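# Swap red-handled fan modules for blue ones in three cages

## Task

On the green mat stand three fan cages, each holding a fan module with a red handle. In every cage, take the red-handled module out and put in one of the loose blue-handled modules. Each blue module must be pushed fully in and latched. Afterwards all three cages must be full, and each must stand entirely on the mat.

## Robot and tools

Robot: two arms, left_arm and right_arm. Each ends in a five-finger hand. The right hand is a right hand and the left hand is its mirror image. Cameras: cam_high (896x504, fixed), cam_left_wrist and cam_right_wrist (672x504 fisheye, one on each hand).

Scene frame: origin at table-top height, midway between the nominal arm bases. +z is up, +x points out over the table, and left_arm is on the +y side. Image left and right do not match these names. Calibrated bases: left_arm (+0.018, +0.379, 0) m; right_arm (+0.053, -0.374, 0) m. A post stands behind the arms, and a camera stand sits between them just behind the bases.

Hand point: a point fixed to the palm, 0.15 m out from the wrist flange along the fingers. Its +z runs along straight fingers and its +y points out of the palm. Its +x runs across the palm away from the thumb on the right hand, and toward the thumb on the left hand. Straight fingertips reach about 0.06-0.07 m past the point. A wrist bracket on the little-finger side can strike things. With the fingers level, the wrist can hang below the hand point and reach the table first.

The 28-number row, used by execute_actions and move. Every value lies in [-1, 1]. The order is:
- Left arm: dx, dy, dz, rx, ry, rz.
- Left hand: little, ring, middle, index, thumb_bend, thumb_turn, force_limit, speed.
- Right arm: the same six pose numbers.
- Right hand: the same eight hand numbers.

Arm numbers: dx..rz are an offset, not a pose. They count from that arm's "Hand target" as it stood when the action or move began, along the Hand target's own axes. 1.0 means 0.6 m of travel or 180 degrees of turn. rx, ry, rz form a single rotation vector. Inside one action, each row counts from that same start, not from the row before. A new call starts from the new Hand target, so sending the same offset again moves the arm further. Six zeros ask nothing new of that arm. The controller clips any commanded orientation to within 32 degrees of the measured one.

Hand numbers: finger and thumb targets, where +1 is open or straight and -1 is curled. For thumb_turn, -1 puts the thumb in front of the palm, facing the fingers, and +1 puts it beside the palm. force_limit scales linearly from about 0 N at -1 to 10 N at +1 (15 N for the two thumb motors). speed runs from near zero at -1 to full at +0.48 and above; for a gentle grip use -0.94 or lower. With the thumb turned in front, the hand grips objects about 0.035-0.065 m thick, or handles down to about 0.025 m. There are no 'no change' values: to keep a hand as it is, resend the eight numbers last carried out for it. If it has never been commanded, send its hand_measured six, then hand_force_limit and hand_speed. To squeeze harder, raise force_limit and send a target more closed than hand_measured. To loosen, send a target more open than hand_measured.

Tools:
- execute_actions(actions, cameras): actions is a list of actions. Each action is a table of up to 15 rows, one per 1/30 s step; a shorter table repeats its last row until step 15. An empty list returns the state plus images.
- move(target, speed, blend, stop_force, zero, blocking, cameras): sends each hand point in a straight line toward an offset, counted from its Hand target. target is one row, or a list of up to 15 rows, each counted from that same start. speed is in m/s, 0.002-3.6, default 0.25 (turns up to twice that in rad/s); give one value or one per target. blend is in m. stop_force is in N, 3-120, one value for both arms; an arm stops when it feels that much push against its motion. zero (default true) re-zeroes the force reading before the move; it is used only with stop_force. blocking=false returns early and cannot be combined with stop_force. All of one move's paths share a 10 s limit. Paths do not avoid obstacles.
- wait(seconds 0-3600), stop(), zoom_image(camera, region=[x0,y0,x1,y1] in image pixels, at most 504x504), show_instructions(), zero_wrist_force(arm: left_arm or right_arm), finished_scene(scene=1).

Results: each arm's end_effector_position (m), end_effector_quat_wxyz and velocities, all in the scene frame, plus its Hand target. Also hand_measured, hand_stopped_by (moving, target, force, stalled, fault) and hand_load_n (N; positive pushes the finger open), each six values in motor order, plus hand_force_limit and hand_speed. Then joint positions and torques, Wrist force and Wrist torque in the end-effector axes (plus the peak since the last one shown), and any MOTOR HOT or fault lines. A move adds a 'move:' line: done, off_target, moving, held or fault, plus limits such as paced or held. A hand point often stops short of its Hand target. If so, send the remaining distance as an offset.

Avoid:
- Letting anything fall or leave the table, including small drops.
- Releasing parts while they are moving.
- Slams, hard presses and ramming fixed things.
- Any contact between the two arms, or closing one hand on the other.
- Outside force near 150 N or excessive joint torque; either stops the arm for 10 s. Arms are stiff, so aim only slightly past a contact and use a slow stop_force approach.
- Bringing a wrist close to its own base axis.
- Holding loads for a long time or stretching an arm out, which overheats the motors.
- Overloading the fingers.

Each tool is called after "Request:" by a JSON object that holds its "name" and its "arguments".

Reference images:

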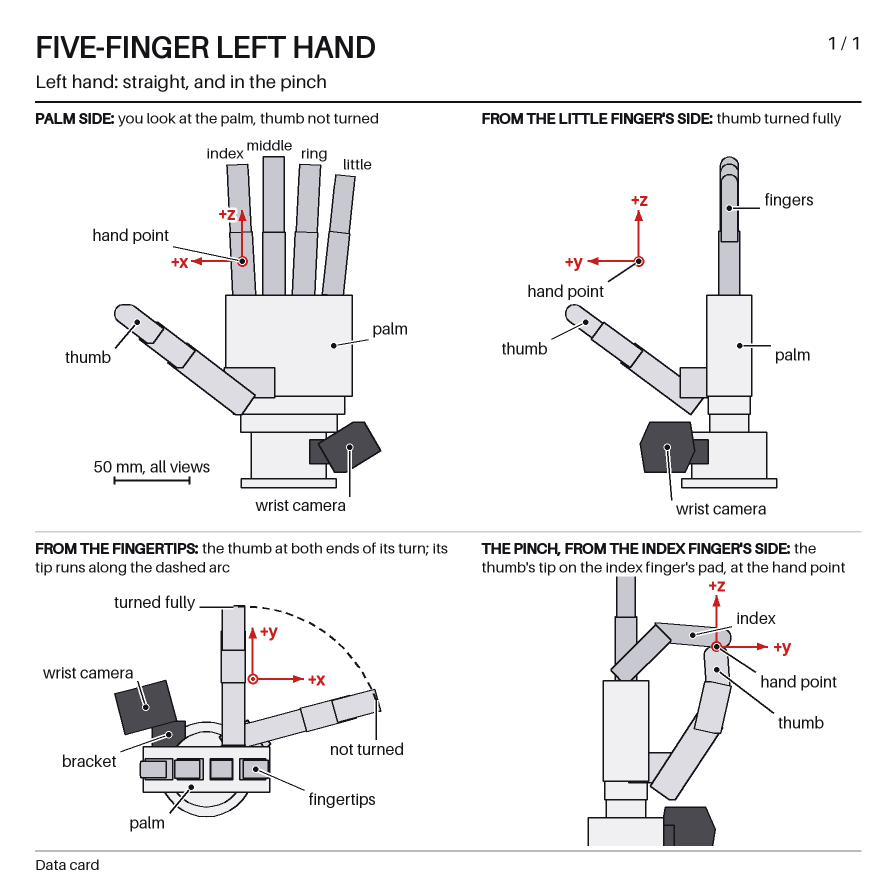

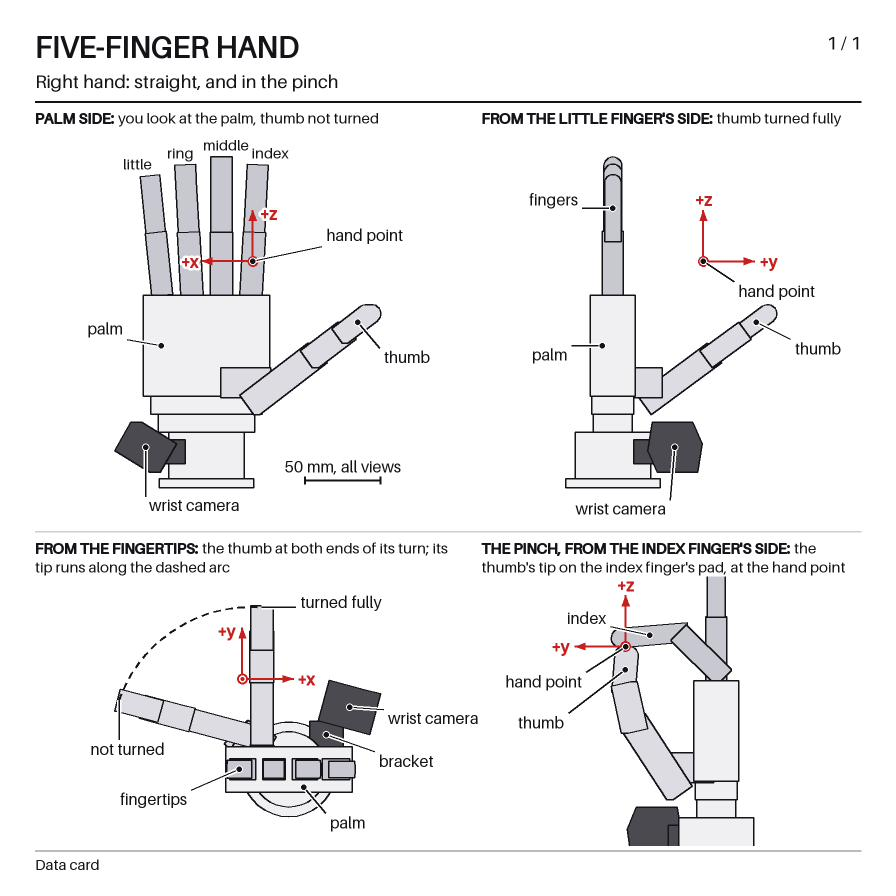

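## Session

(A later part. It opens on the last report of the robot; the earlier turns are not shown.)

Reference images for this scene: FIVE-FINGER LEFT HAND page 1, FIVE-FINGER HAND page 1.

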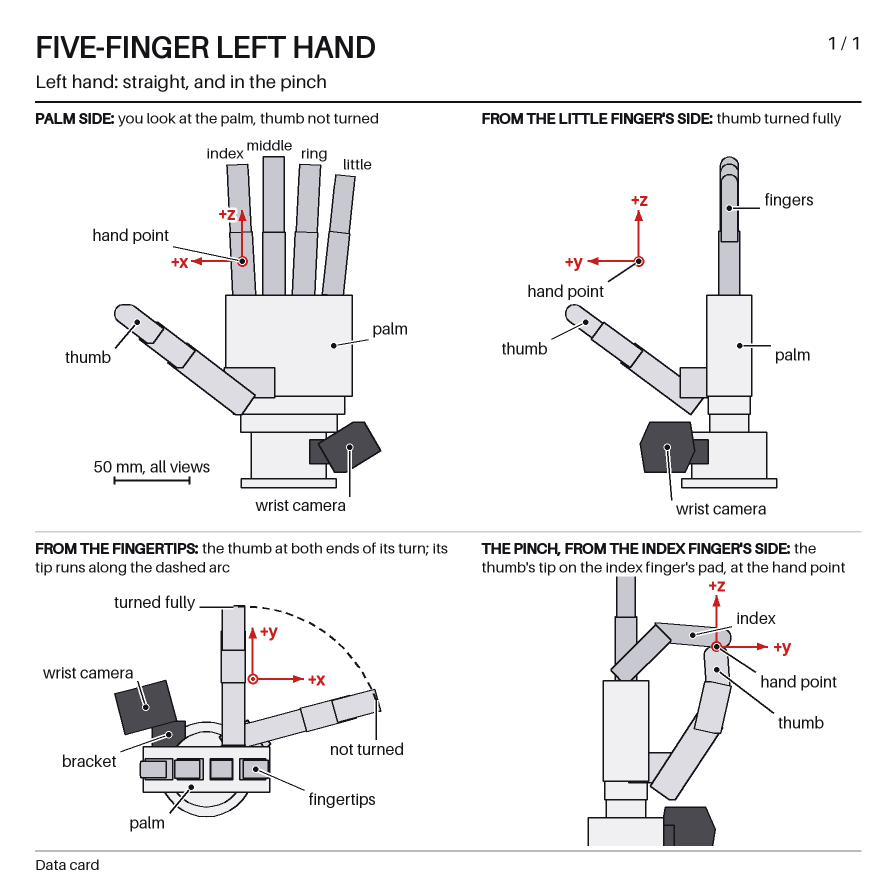

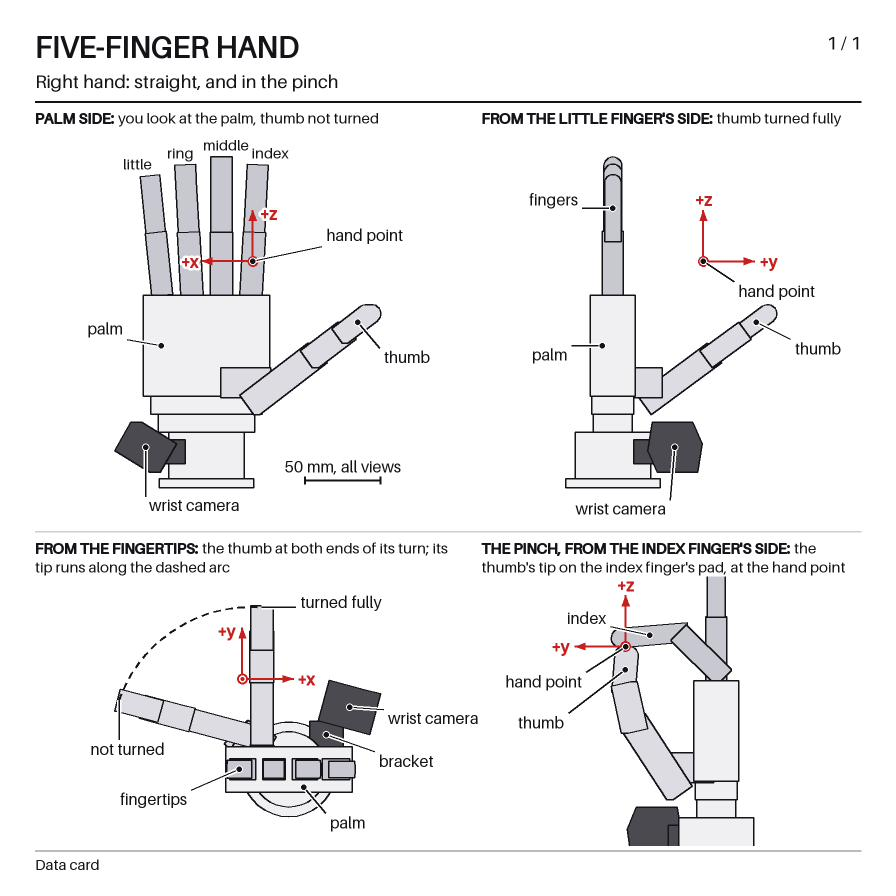

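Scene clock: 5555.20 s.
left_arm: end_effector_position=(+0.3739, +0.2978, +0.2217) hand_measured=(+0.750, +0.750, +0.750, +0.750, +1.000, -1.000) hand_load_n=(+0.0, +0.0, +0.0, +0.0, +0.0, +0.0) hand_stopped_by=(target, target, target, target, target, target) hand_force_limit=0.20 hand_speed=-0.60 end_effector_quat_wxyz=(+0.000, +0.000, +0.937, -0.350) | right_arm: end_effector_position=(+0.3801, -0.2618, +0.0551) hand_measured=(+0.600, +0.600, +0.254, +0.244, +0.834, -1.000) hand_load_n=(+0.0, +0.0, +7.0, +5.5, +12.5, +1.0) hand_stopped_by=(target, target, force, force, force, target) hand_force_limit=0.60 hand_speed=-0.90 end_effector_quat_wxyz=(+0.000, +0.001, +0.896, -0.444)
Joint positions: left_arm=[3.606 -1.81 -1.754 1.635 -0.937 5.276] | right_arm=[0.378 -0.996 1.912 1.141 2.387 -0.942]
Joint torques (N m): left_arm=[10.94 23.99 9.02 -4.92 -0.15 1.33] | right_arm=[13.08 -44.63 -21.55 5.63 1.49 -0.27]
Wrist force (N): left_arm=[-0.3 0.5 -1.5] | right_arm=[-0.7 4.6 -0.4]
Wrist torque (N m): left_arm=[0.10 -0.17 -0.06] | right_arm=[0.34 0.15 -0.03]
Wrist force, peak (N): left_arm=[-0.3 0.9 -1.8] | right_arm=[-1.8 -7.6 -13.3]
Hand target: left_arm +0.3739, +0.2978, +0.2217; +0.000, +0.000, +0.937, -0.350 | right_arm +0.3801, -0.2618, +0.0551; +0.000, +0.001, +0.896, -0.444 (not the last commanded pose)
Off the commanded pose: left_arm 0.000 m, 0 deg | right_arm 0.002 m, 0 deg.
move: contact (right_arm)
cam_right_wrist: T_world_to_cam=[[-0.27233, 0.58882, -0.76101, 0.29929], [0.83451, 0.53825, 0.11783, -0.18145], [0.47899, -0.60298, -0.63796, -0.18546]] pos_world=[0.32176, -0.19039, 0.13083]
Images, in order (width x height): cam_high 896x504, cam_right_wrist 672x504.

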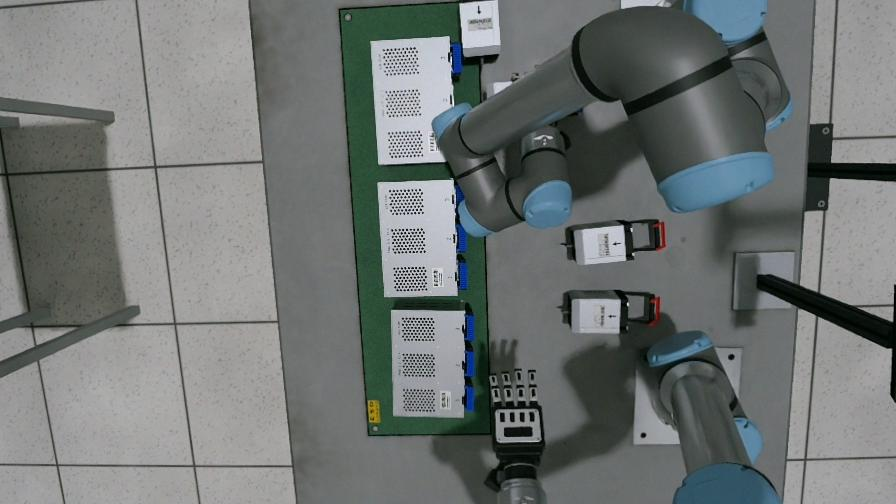

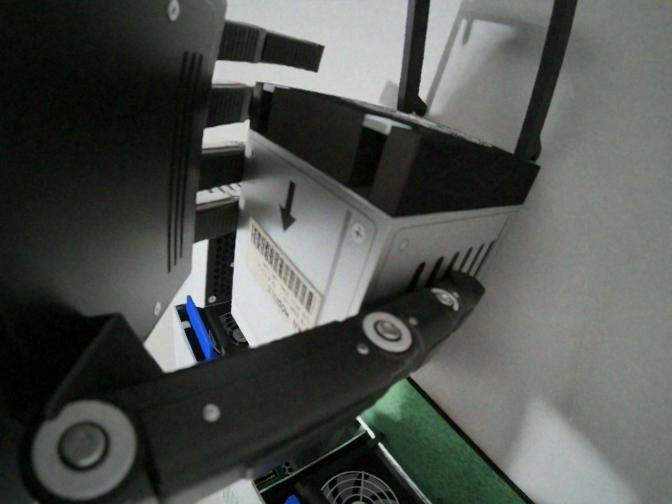

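Request:
{"name": "execute_actions", "arguments": {"actions": [[[0,0,0,0,0,0,0.75,0.75,0.75,0.75,1,-1,0.2,-0.6,0,-0.0038,-0.0029,0,0,0,0.6,0.6,0.0,0.0,0.3,-1,0.6,-0.9],[0,0,0,0,0,0,0.75,0.75,0.75,0.75,1,-1,0.2,-0.6,0,-0.0081,-0.0061,0,0,0,0.6,0.6,0.0,0.0,0.3,-1,0.6,-0.9],[0,0,0,0,0,0,0.75,0.75,0.75,0.75,1,-1,0.2,-0.6,-0.0017,-0.0108,-0.008,0,0,0,0.6,0.6,0.0,0.0,0.3,-1,0.6,-0.9],[0,0,0,0,0,0,0.75,0.75,0.75,0.75,1,-1,0.2,-0.6,-0.0058,-0.0111,-0.0077,0,0,0,0.6,0.6,0.0,0.0,0.3,-1,0.6,-0.9],[0,0,0,0,0,0,0.75,0.75,0.75,0.75,1,-1,0.2,-0.6,-0.0117,-0.01145,-0.00725,0,0,0,0.6,0.6,0.0,0.0,0.3,-1,0.6,-0.9],[0,0,0,0,0,0,0.75,0.75,0.75,0.75,1,-1,0.2,-0.6,-0.0192,-0.0119,-0.00665,0,0,0,0.6,0.6,0.0,0.0,0.3,-1,0.6,-0.9],[0,0,0,0,0,0,0.75,0.75,0.75,0.75,1,-1,0.2,-0.6,-0.0275,-0.0124,-0.006,0,0,0,0.6,0.6,0.0,0.0,0.3,-1,0.6,-0.9],[0,0,0,0,0,0,0.75,0.75,0.75,0.75,1,-1,0.2,-0.6,-0.0367,-0.01296,-0.00526,0,0,0,0.6,0.6,0.0,0.0,0.3,-1,0.6,-0.9],[0,0,0,0,0,0,0.75,0.75,0.75,0.75,1,-1,0.2,-0.6,-0.0458,-0.01352,-0.00453,0,0,0,0.6,0.6,0.0,0.0,0.3,-1,0.6,-0.9],[0,0,0,0,0,0,0.75,0.75,0.75,0.75,1,-1,0.2,-0.6,-0.055,-0.01407,-0.0038,0,0,0,0.6,0.6,0.0,0.0,0.3,-1,0.6,-0.9],[0,0,0,0,0,0,0.75,0.75,0.75,0.75,1,-1,0.2,-0.6,-0.0633,-0.01458,-0.00314,0,0,0,0.6,0.6,0.0,0.0,0.3,-1,0.6,-0.9],[0,0,0,0,0,0,0.75,0.75,0.75,0.75,1,-1,0.2,-0.6,-0.0708,-0.01503,-0.00254,0,0,0,0.6,0.6,0.0,0.0,0.3,-1,0.6,-0.9],[0,0,0,0,0,0,0.75,0.75,0.75,0.75,1,-1,0.2,-0.6,-0.0766,-0.01539,-0.00208,0,0,0,0.6,0.6,0.0,0.0,0.3,-1,0.6,-0.9],[0,0,0,0,0,0,0.75,0.75,0.75,0.75,1,-1,0.2,-0.6,-0.0808,-0.01564,-0.00175,0,0,0,0.6,0.6,0.0,0.0,0.3,-1,0.6,-0.9],[0,0,0,0,0,0,0.75,0.75,0.75,0.75,1,-1,0.2,-0.6,-0.0833,-0.01579,-0.00155,0,0,0,0.6,0.6,0.0,0.0,0.3,-1,0.6,-0.9]]], "cameras": ["cam_high", "cam_right_wrist"]}}

Scene clock: 5618.50 s.
left_arm: end_effector_position=(+0.3739, +0.2978, +0.2217) hand_measured=(+0.750, +0.750, +0.750, +0.750, +1.000, -1.000) hand_load_n=(+0.0, +0.0, -0.5, +0.0, +0.0, +0.0) hand_stopped_by=(target, target, target, target, target, target) hand_force_limit=0.20 hand_speed=-0.60 end_effector_quat_wxyz=(+0.000, +0.000, +0.937, -0.350) | right_arm: end_effector_position=(+0.4292, -0.2673, +0.0636) hand_measured=(+0.600, +0.600, +0.254, +0.244, +0.834, -1.000) hand_load_n=(+0.0, +0.0, +7.0, +5.5, +12.5, +1.0) hand_stopped_by=(target, target, force, force, force, target) hand_force_limit=0.60 hand_speed=-0.90 end_effector_quat_wxyz=(+0.000, +0.002, +0.896, -0.444)
Joint positions: left_arm=[3.606 -1.81 -1.754 1.635 -0.937 5.276] | right_arm=[0.319 -0.961 1.791 1.17 2.413 -1.019]
Joint torques (N m): left_arm=[10.91 24.38 8.98 -4.85 -0.08 1.29] | right_arm=[-14.28 -31.18 -22.51 5.42 3.78 -2.19]
Wrist force (N): left_arm=[-0.5 0.7 -1.4] | right_arm=[-0.8 4.2 -0.6]
Wrist torque (N m): left_arm=[0.12 -0.13 -0.09] | right_arm=[0.29 0.17 0.10]
Wrist force, peak (N): left_arm=[-0.3 0.6 -1.8] | right_arm=[-0.8 4.9 -0.1]
Hand target: left_arm +0.3739, +0.2978, +0.2217; +0.000, +0.000, +0.937, -0.350 | right_arm +0.4300, -0.2669, +0.0632; +0.000, +0.001, +0.896, -0.444
Off the commanded pose: left_arm 0.000 m, 0 deg | right_arm 0.001 m, 0 deg.
cam_right_wrist: T_world_to_cam=[[-0.27132, 0.58845, -0.76165, 0.32187], [0.83454, 0.53807, 0.11843, -0.22064], [0.47951, -0.6035, -0.63707, -0.20728]] pos_world=[0.37086, -0.19578, 0.13923]

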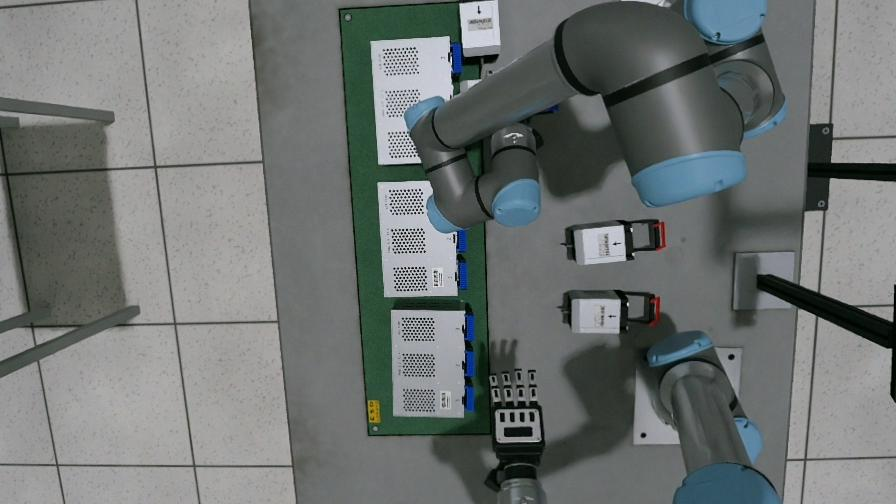

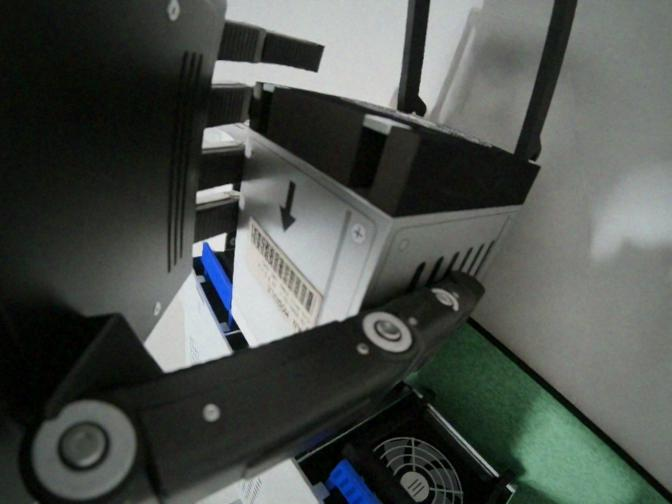

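Request:
{"name": "zoom_image", "arguments": {"camera": "cam_high", "region": [440, 30, 510, 115]}}

Scaled by 5.929 from the camera's image (finer frame: 1280x720).

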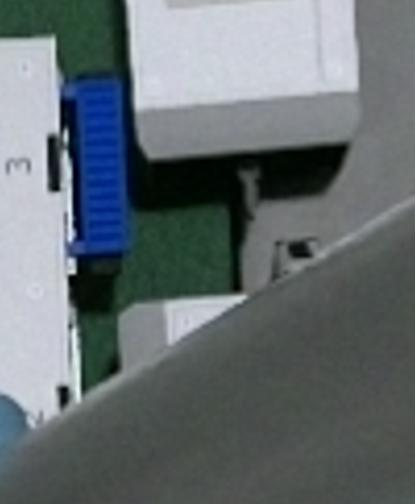

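Request:
{"name": "zoom_image", "arguments": {"camera": "cam_high", "region": [446, 70, 486, 100]}}

Request:
{"name": "zoom_image", "arguments": {"camera": "cam_high", "region": [366, 30, 466, 105]}}

Scaled by 12.600 from the camera's image (finer frame: 1280x720).

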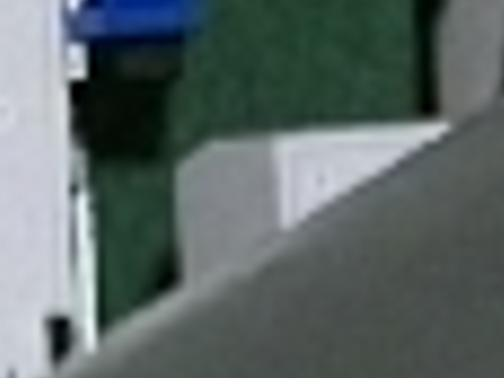

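Scaled by 5.040 from the camera's image (finer frame: 1280x720).

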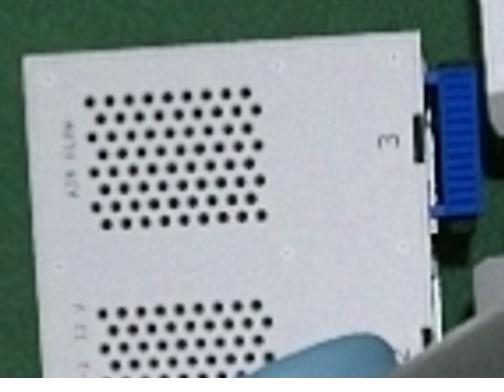

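Request:
{"name": "move", "arguments": {"target": [0,0,0,0,0,0,0.75,0.75,0.75,0.75,1,-1,0.2,-0.6,-0.0617,0,0,0,0,0,0.6,0.6,0.0,0.0,0.3,-1,0.6,-0.9], "speed": 0.04, "stop_force": 7, "cameras": ["cam_high", "cam_right_wrist"]}}

Scene clock: 5646.57 s.
left_arm: end_effector_position=(+0.3739, +0.2978, +0.2217) hand_measured=(+0.750, +0.750, +0.750, +0.750, +1.000, -1.000) hand_load_n=(+0.5, +0.0, +0.0, +0.0, +0.0, +0.0) hand_stopped_by=(target, target, target, target, target, target) hand_force_limit=0.20 hand_speed=-0.60 end_effector_quat_wxyz=(+0.000, +0.000, +0.937, -0.350) | right_arm: end_effector_position=(+0.4671, -0.2670, +0.0632) hand_measured=(+0.600, +0.600, +0.254, +0.244, +0.834, -1.000) hand_load_n=(+0.0, +0.0, +7.5, +7.0, +12.0, +2.0) hand_stopped_by=(target, target, force, force, force, target) hand_force_limit=0.60 hand_speed=-0.90 end_effector_quat_wxyz=(+0.000, +0.001, +0.896, -0.444)
Joint positions: left_arm=[3.606 -1.81 -1.754 1.635 -0.937 5.276] | right_arm=[0.29 -0.91 1.684 1.196 2.424 -1.06]
Joint torques (N m): left_arm=[9.99 24.4 9.26 -4.81 -0.07 1.26] | right_arm=[-13.95 -34.84 -26.71 4.97 3.9 -1.89]
Wrist force (N): left_arm=[-0.4 0.8 -1.6] | right_arm=[2.3 2.9 3.8]
Wrist torque (N m): left_arm=[0.14 -0.16 -0.08] | right_arm=[0.28 0.19 0.10]
Wrist force, peak (N): left_arm=[-0.5 0.8 -1.8] | right_arm=[3.9 3.1 6.1]
Hand target: left_arm +0.3739, +0.2978, +0.2217; +0.000, +0.000, +0.937, -0.350 | right_arm +0.4671, -0.2670, +0.0632; +0.000, +0.001, +0.896, -0.444
Off the commanded pose: left_arm 0.000 m, 0 deg | right_arm 0.000 m, 0 deg.
move: done
cam_right_wrist: T_world_to_cam=[[-0.27223, 0.58881, -0.76104, 0.33217], [0.83452, 0.53821, 0.1179, -0.25223], [0.47902, -0.60301, -0.6379, -0.22512]] pos_world=[0.40876, -0.19559, 0.13893]

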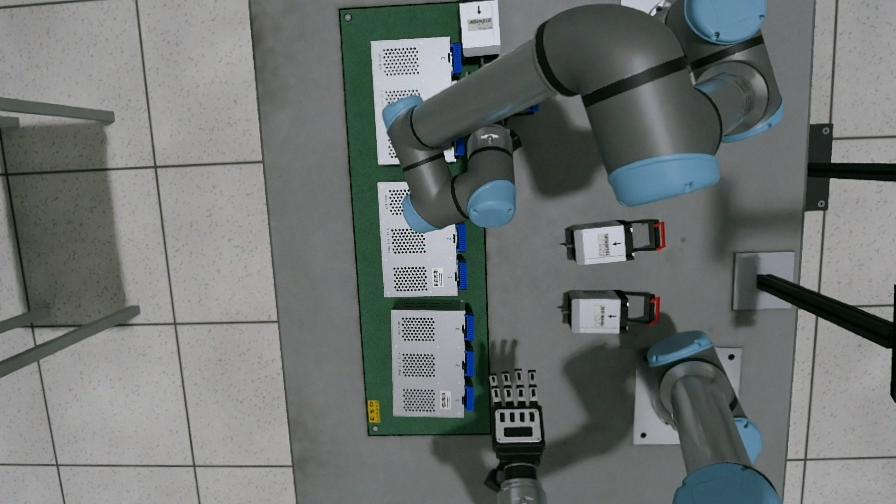

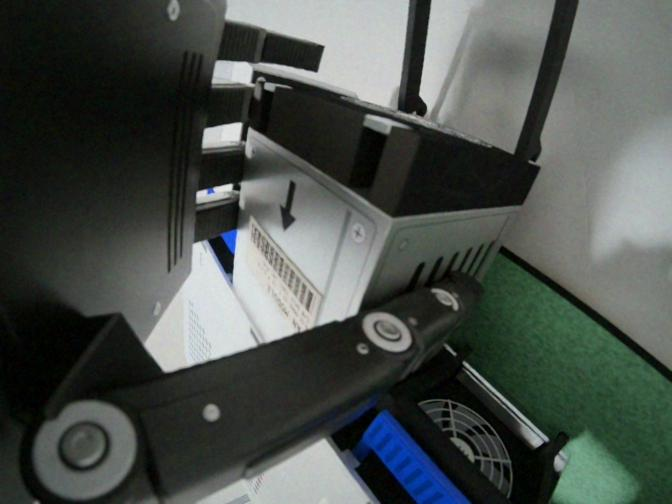

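Request:
{"name": "execute_actions", "arguments": {"actions": [[[0,0,0,0,0,0,0.75,0.75,0.75,0.75,1,-1,0.2,-0.6,0.0003,0.0002,0.0001,0,-0.0005,0.0007,0.6,0.6,0.0,0.0,0.3,-1,0.6,-0.9],[0,0,0,0,0,0,0.75,0.75,0.75,0.75,1,-1,0.2,-0.6,0.001,0.0006,0.0004,0.0001,-0.0016,0.0021,0.6,0.6,0.0,0.0,0.3,-1,0.6,-0.9],[0,0,0,0,0,0,0.75,0.75,0.75,0.75,1,-1,0.2,-0.6,0.0018,0.001,0.0008,0.0002,-0.003,0.0039,0.6,0.6,0.0,0.0,0.3,-1,0.6,-0.9],[0,0,0,0,0,0,0.75,0.75,0.75,0.75,1,-1,0.2,-0.6,0.0027,0.0016,0.0012,0.0002,-0.0046,0.006,0.6,0.6,0.0,0.0,0.3,-1,0.6,-0.9],[0,0,0,0,0,0,0.75,0.75,0.75,0.75,1,-1,0.2,-0.6,0.0037,0.0021,0.0016,0.0003,-0.0062,0.0081,0.6,0.6,0.0,0.0,0.3,-1,0.6,-0.9],[0,0,0,0,0,0,0.75,0.75,0.75,0.75,1,-1,0.2,-0.6,0.0046,0.0027,0.002,0.0004,-0.0078,0.0103,0.6,0.6,0.0,0.0,0.3,-1,0.6,-0.9],[0,0,0,0,0,0,0.75,0.75,0.75,0.75,1,-1,0.2,-0.6,0.0056,0.0032,0.0025,0.0005,-0.0095,0.0124,0.6,0.6,0.0,0.0,0.3,-1,0.6,-0.9],[0,0,0,0,0,0,0.75,0.75,0.75,0.75,1,-1,0.2,-0.6,0.0064,0.0037,0.0028,0.0006,-0.0108,0.0142,0.6,0.6,0.0,0.0,0.3,-1,0.6,-0.9],[0,0,0,0,0,0,0.75,0.75,0.75,0.75,1,-1,0.2,-0.6,0.007,0.004,0.0031,0.0006,-0.0119,0.0156,0.6,0.6,0.0,0.0,0.3,-1,0.6,-0.9],[0,0,0,0,0,0,0.75,0.75,0.75,0.75,1,-1,0.2,-0.6,0.0075,0.0043,0.0033,0.0007,-0.0127,0.0166,0.6,0.6,0.0,0.0,0.3,-1,0.6,-0.9],[0,0,0,0,0,0,0.75,0.75,0.75,0.75,1,-1,0.2,-0.6,0.0078,0.0045,0.0034,0.0007,-0.0132,0.0173,0.6,0.6,0.0,0.0,0.3,-1,0.6,-0.9],[0,0,0,0,0,0,0.75,0.75,0.75,0.75,1,-1,0.2,-0.6,0.008,0.0046,0.0035,0.0007,-0.0135,0.0177,0.6,0.6,0.0,0.0,0.3,-1,0.6,-0.9],[0,0,0,0,0,0,0.75,0.75,0.75,0.75,1,-1,0.2,-0.6,0.008,0.0046,0.0035,0.0007,-0.0135,0.0177,0.6,0.6,0.0,0.0,0.3,-1,0.6,-0.9],[0,0,0,0,0,0,0.75,0.75,0.75,0.75,1,-1,0.2,-0.6,0.008,0.0046,0.0035,0.0007,-0.0135,0.0177,0.6,0.6,0.0,0.0,0.3,-1,0.6,-0.9],[0,0,0,0,0,0,0.75,0.75,0.75,0.75,1,-1,0.2,-0.6,0.008,0.0046,0.0035,0.0007,-0.0135,0.0177,0.6,0.6,0.6,0.6,1,-1,0.2,-0.85]]], "cameras": ["cam_high", "cam_right_wrist"]}}

Scene clock: 5704.50 s.
left_arm: end_effector_position=(+0.3739, +0.2978, +0.2217) hand_measured=(+0.750, +0.750, +0.750, +0.750, +1.000, -1.000) hand_load_n=(+0.0, +0.0, +0.0, +0.0, +0.0, +0.0) hand_stopped_by=(target, target, target, target, target, target) hand_force_limit=0.20 hand_speed=-0.60 end_effector_quat_wxyz=(+0.000, +0.000, +0.937, -0.350) | right_arm: end_effector_position=(+0.4623, -0.2670, +0.0598) hand_measured=(+0.600, +0.600, +0.600, +0.600, +1.000, -1.000) hand_load_n=(-0.5, +0.0, -0.5, +0.0, +0.0, +0.0) hand_stopped_by=(target, target, target, target, target, target) hand_force_limit=0.20 hand_speed=-0.85 end_effector_quat_wxyz=(+0.031, +0.017, +0.895, -0.445)
Joint positions: left_arm=[3.606 -1.81 -1.754 1.635 -0.937 5.276] | right_arm=[0.305 -0.929 1.73 1.13 2.442 -1.024]
Joint torques (N m): left_arm=[10.47 24.61 8.76 -4.79 -0.05 1.3] | right_arm=[11.03 -46.71 -0.73 1.45 3.28 2.41]
Wrist force (N): left_arm=[-0.4 0.3 -1.7] | right_arm=[-1.1 0.1 -4.1]
Wrist torque (N m): left_arm=[0.08 -0.16 -0.07] | right_arm=[0.17 0.28 -0.09]
Wrist force, peak (N): left_arm=[-0.8 0.9 -1.7] | right_arm=[-0.9 2.7 -5.2]
Hand target: left_arm +0.3739, +0.2978, +0.2217; +0.000, +0.000, +0.937, -0.350 | right_arm +0.4623, -0.2670, +0.0598; +0.031, +0.017, +0.895, -0.445
Off the commanded pose: left_arm 0.000 m, 0 deg | right_arm 0.000 m, 0 deg.
cam_right_wrist: T_world_to_cam=[[-0.21841, 0.587, -0.77957, 0.30403], [0.82434, 0.53851, 0.17453, -0.24635], [0.52226, -0.60451, -0.60151, -0.2476]] pos_world=[0.39879, -0.19548, 0.13108]

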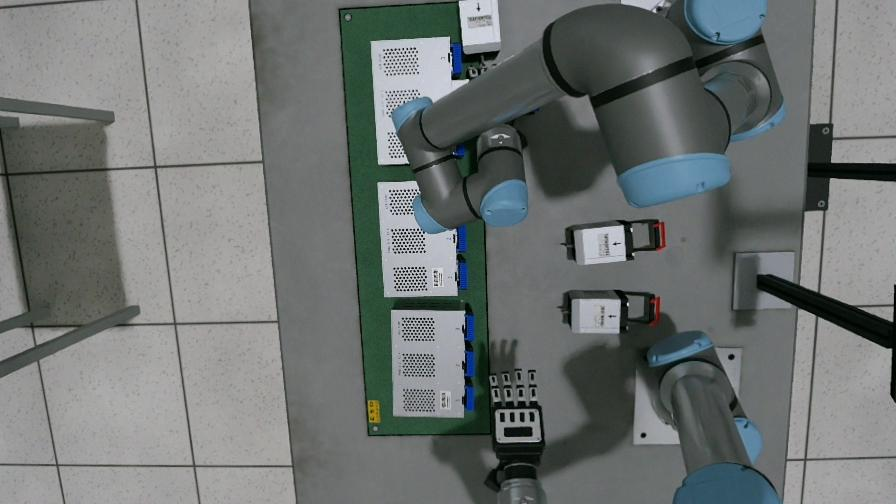

